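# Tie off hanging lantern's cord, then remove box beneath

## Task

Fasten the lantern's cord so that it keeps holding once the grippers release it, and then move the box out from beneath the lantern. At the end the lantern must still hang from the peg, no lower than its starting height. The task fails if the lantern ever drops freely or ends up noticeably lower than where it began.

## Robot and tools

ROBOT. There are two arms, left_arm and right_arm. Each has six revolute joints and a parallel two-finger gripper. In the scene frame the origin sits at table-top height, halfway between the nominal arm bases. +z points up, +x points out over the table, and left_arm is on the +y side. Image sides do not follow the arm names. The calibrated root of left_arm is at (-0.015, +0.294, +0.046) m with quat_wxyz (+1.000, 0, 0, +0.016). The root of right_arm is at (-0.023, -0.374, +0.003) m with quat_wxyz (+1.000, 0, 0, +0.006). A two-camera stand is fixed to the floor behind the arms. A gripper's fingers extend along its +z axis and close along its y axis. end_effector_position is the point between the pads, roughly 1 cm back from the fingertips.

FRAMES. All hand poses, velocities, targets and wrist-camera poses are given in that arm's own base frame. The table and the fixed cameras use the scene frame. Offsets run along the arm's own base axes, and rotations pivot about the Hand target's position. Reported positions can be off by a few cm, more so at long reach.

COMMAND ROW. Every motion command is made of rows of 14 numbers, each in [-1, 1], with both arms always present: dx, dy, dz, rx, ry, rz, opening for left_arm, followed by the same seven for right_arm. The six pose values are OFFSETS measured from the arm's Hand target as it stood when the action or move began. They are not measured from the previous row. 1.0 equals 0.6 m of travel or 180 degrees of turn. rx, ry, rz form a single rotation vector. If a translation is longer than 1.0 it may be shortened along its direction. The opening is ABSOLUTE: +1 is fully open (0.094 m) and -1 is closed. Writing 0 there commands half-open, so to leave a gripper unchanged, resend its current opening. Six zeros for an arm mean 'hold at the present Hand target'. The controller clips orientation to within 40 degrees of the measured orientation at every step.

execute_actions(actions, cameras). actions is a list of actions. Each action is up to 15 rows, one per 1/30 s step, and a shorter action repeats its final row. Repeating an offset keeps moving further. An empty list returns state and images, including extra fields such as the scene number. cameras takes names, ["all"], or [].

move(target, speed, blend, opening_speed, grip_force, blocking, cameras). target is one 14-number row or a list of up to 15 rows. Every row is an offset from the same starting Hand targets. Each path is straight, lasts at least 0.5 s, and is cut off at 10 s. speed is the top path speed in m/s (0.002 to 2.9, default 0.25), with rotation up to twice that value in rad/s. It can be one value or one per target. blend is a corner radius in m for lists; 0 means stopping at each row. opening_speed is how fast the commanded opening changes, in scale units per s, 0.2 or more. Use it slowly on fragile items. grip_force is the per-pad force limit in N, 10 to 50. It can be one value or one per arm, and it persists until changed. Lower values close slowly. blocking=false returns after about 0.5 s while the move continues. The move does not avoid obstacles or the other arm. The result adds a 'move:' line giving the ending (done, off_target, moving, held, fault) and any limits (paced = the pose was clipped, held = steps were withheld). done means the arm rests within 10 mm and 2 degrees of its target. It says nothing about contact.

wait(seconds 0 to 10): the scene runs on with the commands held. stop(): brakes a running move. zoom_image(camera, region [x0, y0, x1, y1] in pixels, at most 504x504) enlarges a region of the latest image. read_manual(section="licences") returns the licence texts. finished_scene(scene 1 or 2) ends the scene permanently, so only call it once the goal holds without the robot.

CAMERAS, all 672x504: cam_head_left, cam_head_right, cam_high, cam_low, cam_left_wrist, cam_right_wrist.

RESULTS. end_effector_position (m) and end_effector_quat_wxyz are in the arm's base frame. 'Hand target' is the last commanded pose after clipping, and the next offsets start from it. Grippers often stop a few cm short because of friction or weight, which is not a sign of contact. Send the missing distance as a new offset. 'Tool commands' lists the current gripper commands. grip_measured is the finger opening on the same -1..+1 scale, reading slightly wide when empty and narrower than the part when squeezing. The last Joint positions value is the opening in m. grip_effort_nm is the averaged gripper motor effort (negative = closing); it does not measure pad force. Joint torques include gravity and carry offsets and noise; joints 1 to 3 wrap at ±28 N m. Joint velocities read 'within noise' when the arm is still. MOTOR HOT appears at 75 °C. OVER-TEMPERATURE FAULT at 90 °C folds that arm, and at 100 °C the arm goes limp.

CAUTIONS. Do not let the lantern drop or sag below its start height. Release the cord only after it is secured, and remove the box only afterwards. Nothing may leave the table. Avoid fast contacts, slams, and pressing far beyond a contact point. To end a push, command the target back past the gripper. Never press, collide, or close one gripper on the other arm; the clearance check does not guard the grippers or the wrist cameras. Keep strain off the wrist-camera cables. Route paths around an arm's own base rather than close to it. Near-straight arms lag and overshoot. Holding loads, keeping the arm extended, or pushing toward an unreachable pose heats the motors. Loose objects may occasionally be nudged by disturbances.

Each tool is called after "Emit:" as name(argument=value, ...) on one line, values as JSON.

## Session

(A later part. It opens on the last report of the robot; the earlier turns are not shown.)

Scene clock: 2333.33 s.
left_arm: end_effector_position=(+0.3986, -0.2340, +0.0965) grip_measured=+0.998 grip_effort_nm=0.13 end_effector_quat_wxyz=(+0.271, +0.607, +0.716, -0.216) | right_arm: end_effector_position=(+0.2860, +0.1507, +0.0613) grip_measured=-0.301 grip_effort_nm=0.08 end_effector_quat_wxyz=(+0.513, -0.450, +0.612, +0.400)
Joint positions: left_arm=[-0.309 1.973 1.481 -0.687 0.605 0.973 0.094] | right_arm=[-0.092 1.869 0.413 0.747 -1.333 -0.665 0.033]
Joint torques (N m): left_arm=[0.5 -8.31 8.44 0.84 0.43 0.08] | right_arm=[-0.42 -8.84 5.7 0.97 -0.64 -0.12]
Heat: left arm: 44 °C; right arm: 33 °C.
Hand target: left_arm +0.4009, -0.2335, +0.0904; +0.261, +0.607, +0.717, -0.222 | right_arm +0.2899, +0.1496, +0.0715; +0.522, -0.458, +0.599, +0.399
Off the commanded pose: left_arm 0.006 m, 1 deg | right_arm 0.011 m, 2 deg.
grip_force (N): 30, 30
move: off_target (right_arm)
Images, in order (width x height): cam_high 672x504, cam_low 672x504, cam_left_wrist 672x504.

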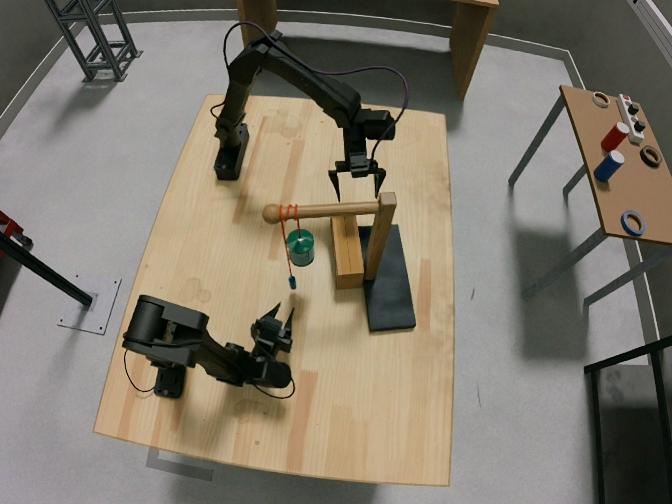

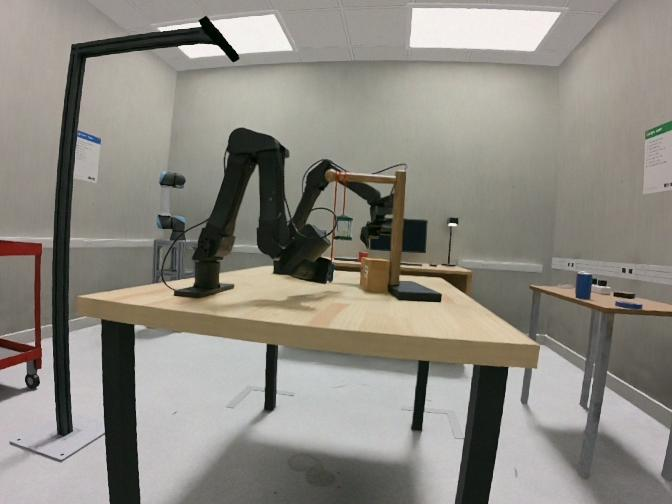

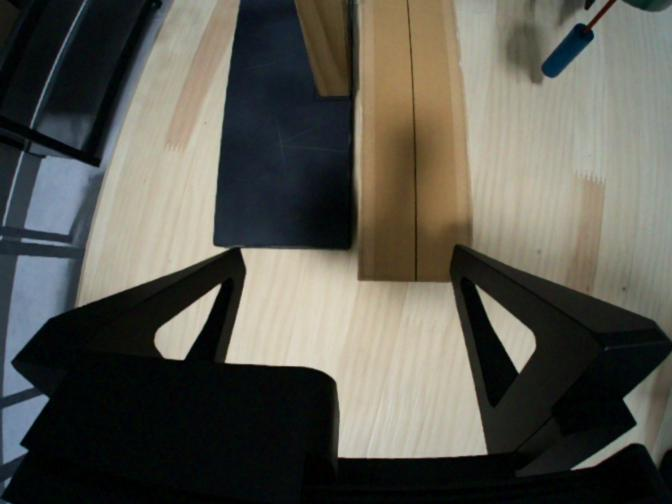

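Emit:
move(target=[-0.0558,-0.0093,-0.0333,0,0,0,1.0,0,0,0,0,0,0,-0.3], speed=0.12, cameras=["cam_high","cam_low","cam_left_wrist"])

Emit:
zoom_image(camera="cam_high", region=[240, 120, 480, 350])

Emit:
zoom_image(camera="cam_low", region=[300, 150, 450, 320])

Scene clock: 2359.50 s.
left_arm: end_effector_position=(+0.3660, -0.2368, +0.0569) grip_measured=+0.998 grip_effort_nm=0.13 end_effector_quat_wxyz=(+0.241, +0.605, +0.724, -0.225) | right_arm: end_effector_position=(+0.2860, +0.1507, +0.0613) grip_measured=-0.301 grip_effort_nm=0.08 end_effector_quat_wxyz=(+0.513, -0.450, +0.612, +0.400)
Joint positions: left_arm=[-0.345 1.953 1.308 -0.581 0.589 0.942 0.094] | right_arm=[-0.092 1.869 0.413 0.747 -1.333 -0.665 0.033]
Joint torques (N m): left_arm=[-0.1 -13.15 5.05 1.19 0.41 -0.08] | right_arm=[-0.42 -8.77 5.67 0.96 -0.65 -0.13]
Heat: left arm: 48 °C; right arm: 33 °C.
Hand target: left_arm +0.3675, -0.2390, +0.0705; +0.261, +0.607, +0.718, -0.221 | right_arm +0.2899, +0.1496, +0.0715; +0.522, -0.458, +0.599, +0.399
Off the commanded pose: left_arm 0.014 m, 2 deg | right_arm 0.011 m, 2 deg.
grip_force (N): 30, 30
move: off_target (left_arm, right_arm)
Images, in order (width x height): cam_high 672x504, cam_low 672x504, cam_left_wrist 672x504.

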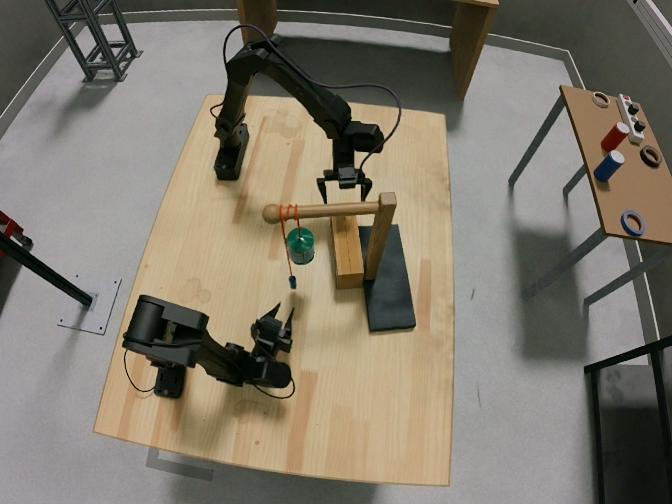

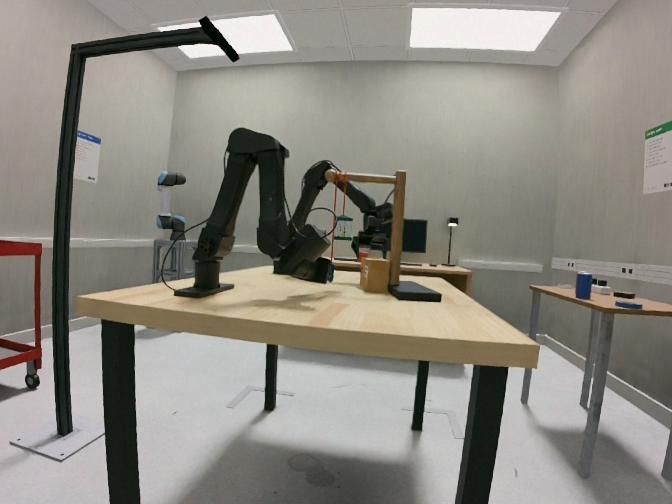

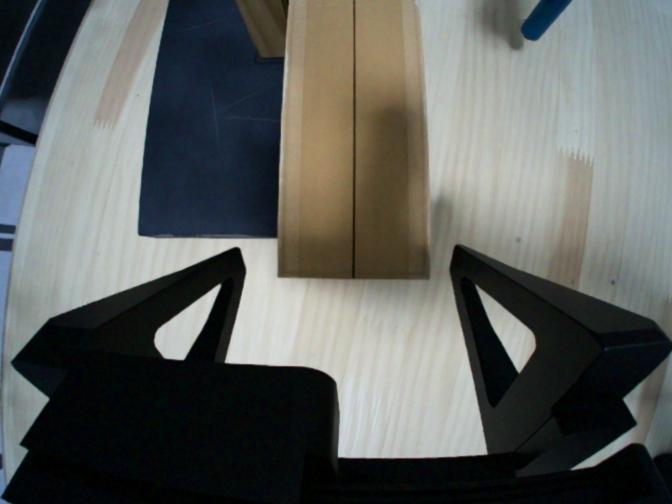

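Scaled by 2.100 from the camera's 672x504 image, which has a finer 960x720 frame.

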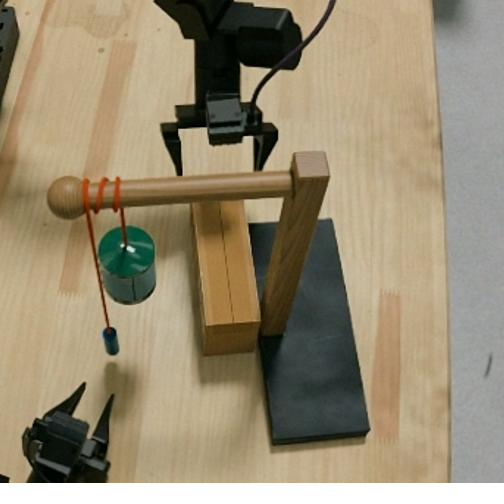

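Scaled by 2.965 from the camera's 672x504 image, which has a finer 960x720 frame.

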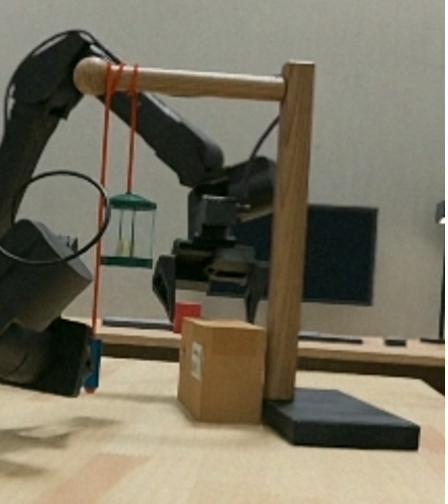

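Emit:
move(target=[0.0066,-0.0395,-0.0725,0,0,0,1.0,0,0,0,0,0,0,-0.3], speed=0.1, cameras=["cam_low","cam_left_wrist"])

Emit:
zoom_image(camera="cam_low", region=[300, 150, 450, 320])

Scene clock: 2385.87 s.
left_arm: end_effector_position=(+0.3744, -0.2618, +0.0396) grip_measured=+0.998 grip_effort_nm=0.14 end_effector_quat_wxyz=(+0.270, +0.609, +0.714, -0.215) | right_arm: end_effector_position=(+0.2860, +0.1507, +0.0613) grip_measured=-0.301 grip_effort_nm=0.08 end_effector_quat_wxyz=(+0.513, -0.450, +0.612, +0.400)
Joint positions: left_arm=[-0.398 1.997 1.268 -0.4 0.569 0.882 0.094] | right_arm=[-0.092 1.869 0.413 0.747 -1.333 -0.665 0.033]
Joint torques (N m): left_arm=[-0.23 -8.54 5.04 1.37 0.37 -0.09] | right_arm=[-0.46 -8.77 5.67 0.97 -0.65 -0.12]
Heat: left arm: 49 °C; right arm: 33 °C.
Hand target: left_arm +0.3714, -0.2628, +0.0269; +0.261, +0.607, +0.717, -0.221 | right_arm +0.2899, +0.1496, +0.0715; +0.522, -0.458, +0.599, +0.399
Off the commanded pose: left_arm 0.013 m, 1 deg | right_arm 0.011 m, 2 deg.
grip_force (N): 30, 30
move: off_target (left_arm, right_arm)
Images, in order (width x height): cam_low 672x504, cam_left_wrist 672x504.

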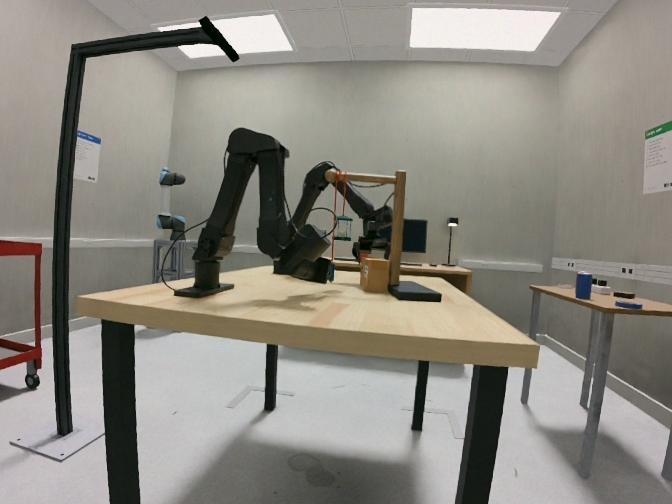

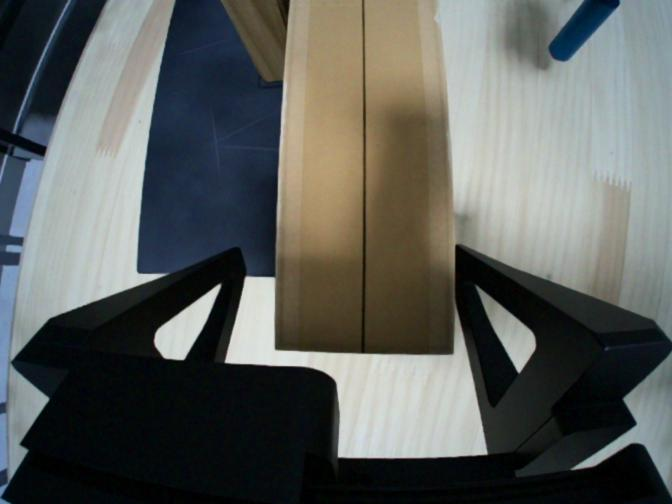

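Scaled by 2.965 from the camera's 672x504 image, which has a finer 960x720 frame.

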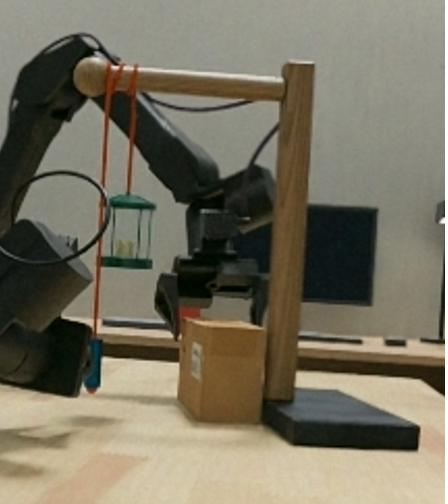

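Emit:
move(target=[[-0.012,0,-0.033,0,0,0,1.0,0,0,0,0,0,0,-0.3],[-0.012,0,-0.033,0,0,0,0.25,0,0,0,0,0,0,-0.3]], speed=0.1, grip_force=20, cameras=["cam_low","cam_left_wrist"])

Emit:
zoom_image(camera="cam_low", region=[300, 150, 450, 320])

Scene clock: 2412.33 s.
left_arm: end_effector_position=(+0.3693, -0.2611, +0.0209) grip_measured=+0.357 grip_effort_nm=-0.43 end_effector_quat_wxyz=(+0.272, +0.608, +0.715, -0.214) | right_arm: end_effector_position=(+0.2860, +0.1507, +0.0613) grip_measured=-0.301 grip_effort_nm=0.08 end_effector_quat_wxyz=(+0.513, -0.450, +0.612, +0.400)
Joint positions: left_arm=[-0.403 2.013 1.204 -0.313 0.565 0.874 0.064] | right_arm=[-0.092 1.869 0.413 0.747 -1.333 -0.665 0.033]
Joint torques (N m): left_arm=[-0.53 -8.38 4.71 1.39 0.37 -0.08] | right_arm=[-0.44 -8.79 5.71 0.95 -0.64 -0.11]
Heat: left arm: 50 °C; right arm: 33 °C.
Hand target: left_arm +0.3643, -0.2628, +0.0073; +0.261, +0.607, +0.717, -0.221 | right_arm +0.2899, +0.1496, +0.0715; +0.522, -0.458, +0.599, +0.399
Off the commanded pose: left_arm 0.015 m, 2 deg | right_arm 0.011 m, 2 deg.
grip_force (N): 20, 20
move: off_target (left_arm, right_arm); target 2's new opening was sent with left_arm's hand 0.015 m and 1 deg from that target
Images, in order (width x height): cam_low 672x504, cam_left_wrist 672x504.

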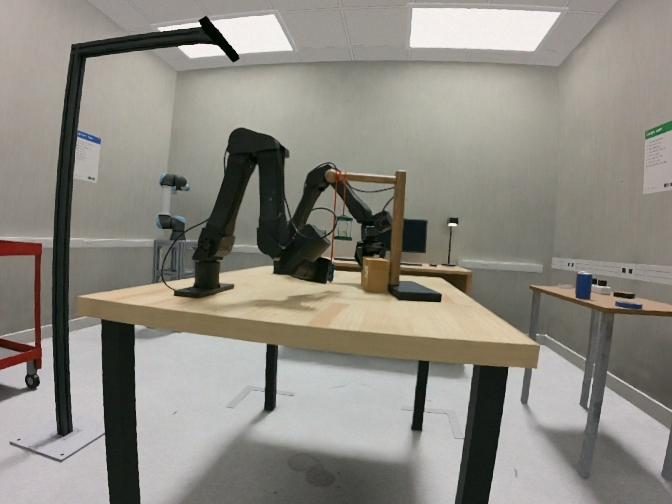

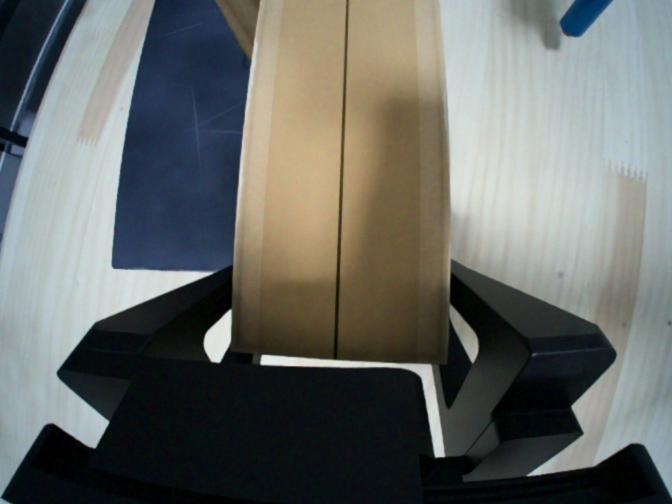

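Scaled by 2.965 from the camera's 672x504 image, which has a finer 960x720 frame.

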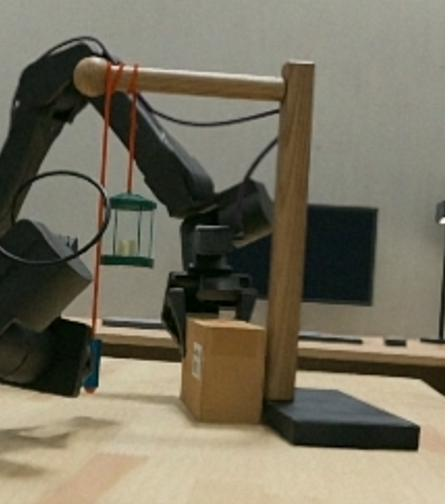

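Emit:
move(target=[-0.055,0.3287,0.033,0,0,0,0.25,0,0,0,0,0,0,-0.3], speed=0.1, cameras=["cam_high","cam_low","cam_left_wrist"])

Emit:
zoom_image(camera="cam_low", region=[300, 150, 450, 320])

Scene clock: 2437.17 s.
left_arm: end_effector_position=(+0.3358, -0.0674, +0.0190) grip_measured=+0.354 grip_effort_nm=-0.47 end_effector_quat_wxyz=(+0.269, +0.606, +0.716, -0.219) | right_arm: end_effector_position=(+0.2860, +0.1507, +0.0613) grip_measured=-0.301 grip_effort_nm=0.08 end_effector_quat_wxyz=(+0.513, -0.450, +0.612, +0.400)
Joint positions: left_arm=[0.148 1.906 1.069 -0.701 0.708 1.541 0.064] | right_arm=[-0.092 1.869 0.413 0.747 -1.333 -0.665 0.033]
Joint torques (N m): left_arm=[0.4 -10.35 6.2 -0.21 0.34 0.07] | right_arm=[-0.44 -8.85 5.6 0.95 -0.64 -0.13]
Heat: left arm: 50 °C; right arm: 33 °C.
Hand target: left_arm +0.3312, -0.0655, +0.0270; +0.261, +0.607, +0.718, -0.221 | right_arm +0.2899, +0.1496, +0.0715; +0.522, -0.458, +0.599, +0.399
Off the commanded pose: left_arm 0.009 m, 1 deg | right_arm 0.011 m, 2 deg.
grip_force (N): 20, 20
move: off_target (right_arm)
Images, in order (width x height): cam_high 672x504, cam_low 672x504, cam_left_wrist 672x504.

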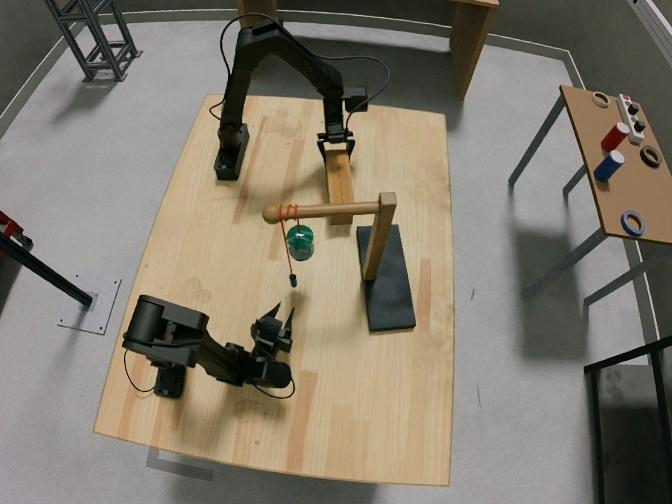

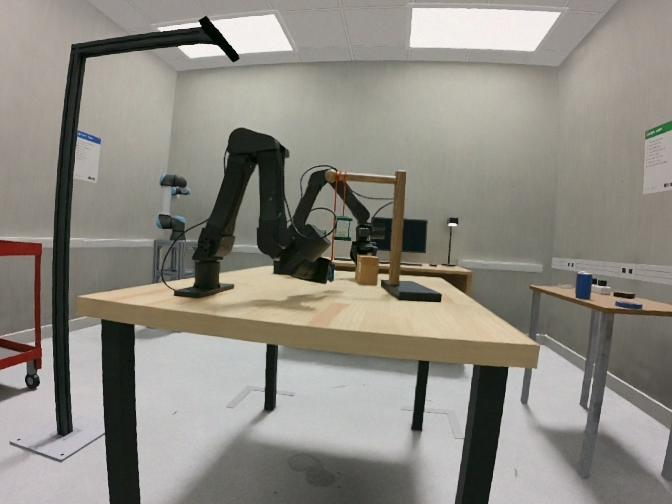

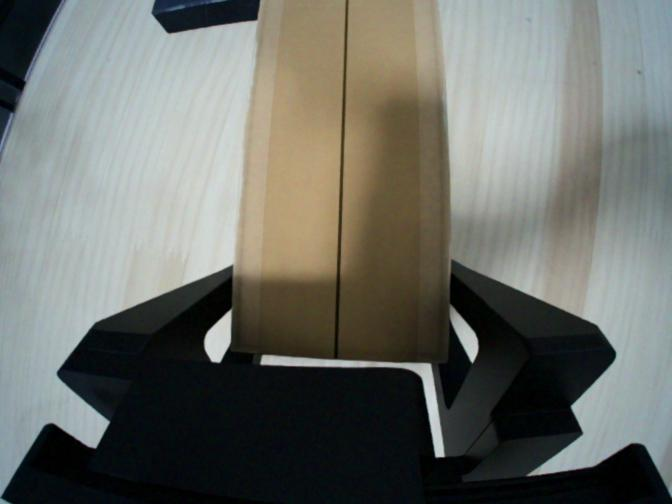

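Scaled by 2.965 from the camera's 672x504 image, which has a finer 960x720 frame.

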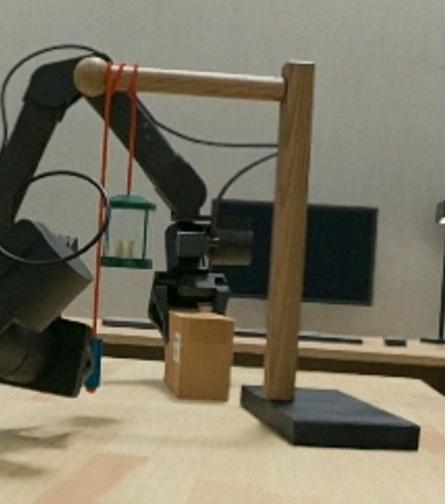

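Emit:
move(target=[[-0.0167,0.0833,0,0,0,0,0.25,0,0,0,0,0,0,-0.3],[-0.0167,0.0833,0,0,0,0,0.8,0,0,0,0,0,0,-0.3],[-0.0167,0.0833,0.1833,0,0,0,0.8,0,0,0,0,0,0,-0.3]], speed=0.1, opening_speed=0.4, cameras=["cam_high","cam_low","cam_left_wrist"])

Emit:
zoom_image(camera="cam_low", region=[300, 150, 450, 320])

Emit:
zoom_image(camera="cam_high", region=[240, 120, 480, 350])

Scene clock: 2465.43 s.
left_arm: end_effector_position=(+0.3199, -0.0132, +0.1213) grip_measured=+0.797 grip_effort_nm=0.13 end_effector_quat_wxyz=(+0.245, +0.602, +0.725, -0.229) | right_arm: end_effector_position=(+0.2860, +0.1507, +0.0613) grip_measured=-0.301 grip_effort_nm=0.08 end_effector_quat_wxyz=(+0.513, -0.450, +0.612, +0.400)
Joint positions: left_arm=[0.313 1.814 1.397 -1.303 0.67 1.75 0.084] | right_arm=[-0.092 1.869 0.413 0.747 -1.333 -0.665 0.033]
Joint torques (N m): left_arm=[0.02 -10.65 7.28 -0.26 0.6 0.08] | right_arm=[-0.5 -8.87 5.76 0.97 -0.62 -0.12]
Heat: left arm: 53 °C; right arm: 33 °C.
Hand target: left_arm +0.3211, -0.0157, +0.1370; +0.261, +0.607, +0.717, -0.222 | right_arm +0.2899, +0.1496, +0.0715; +0.522, -0.458, +0.599, +0.399
Off the commanded pose: left_arm 0.016 m, 2 deg | right_arm 0.011 m, 2 deg.
grip_force (N): 20, 20
move: off_target (left_arm, right_arm)
Images, in order (width x height): cam_high 672x504, cam_low 672x504, cam_left_wrist 672x504.

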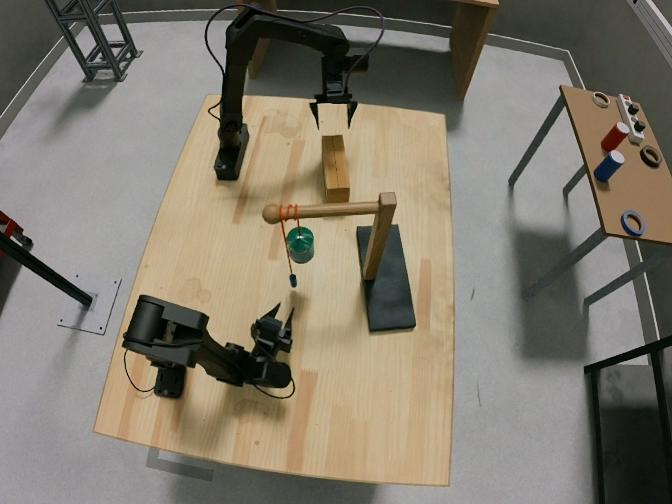

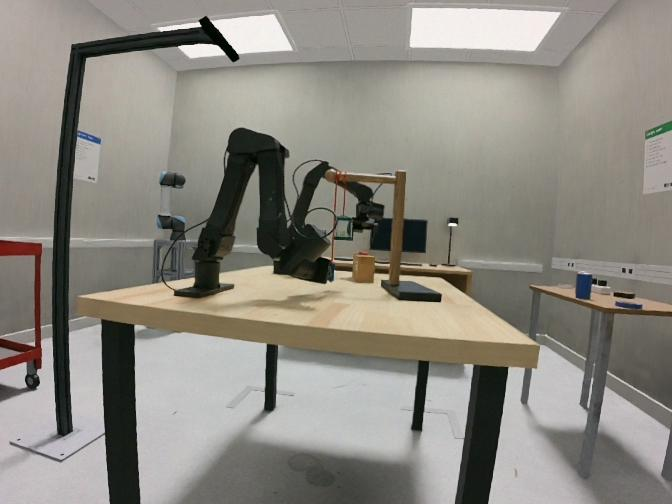

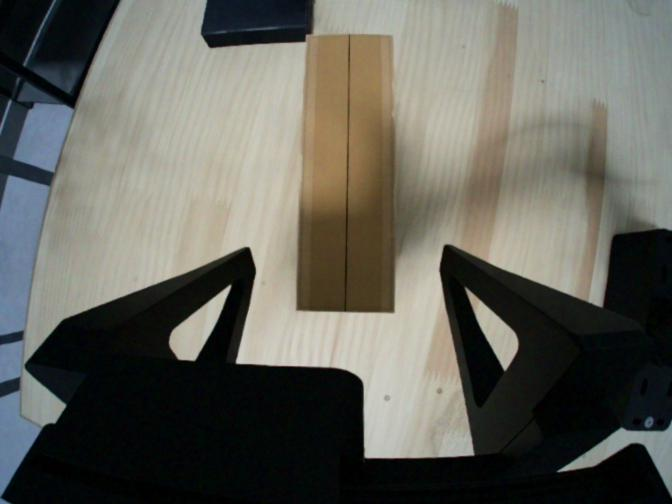

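Scaled by 2.965 from the camera's 672x504 image, which has a finer 960x720 frame.

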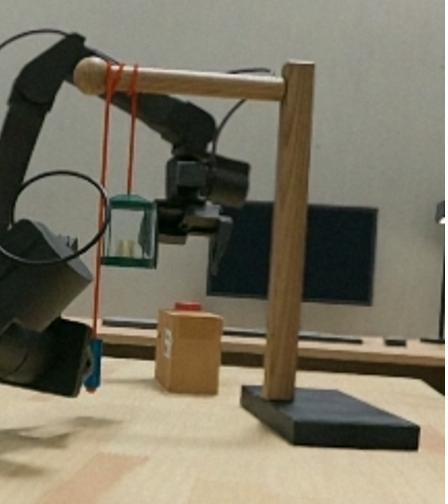

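Scaled by 2.100 from the camera's 672x504 image, which has a finer 960x720 frame.

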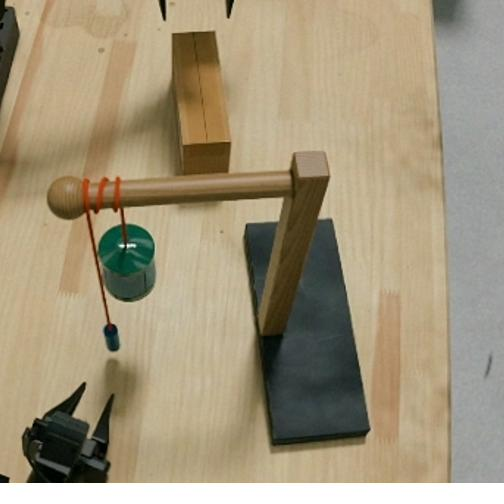

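Emit:
finished_scene(scene=2)

The scene is finished: the task was done.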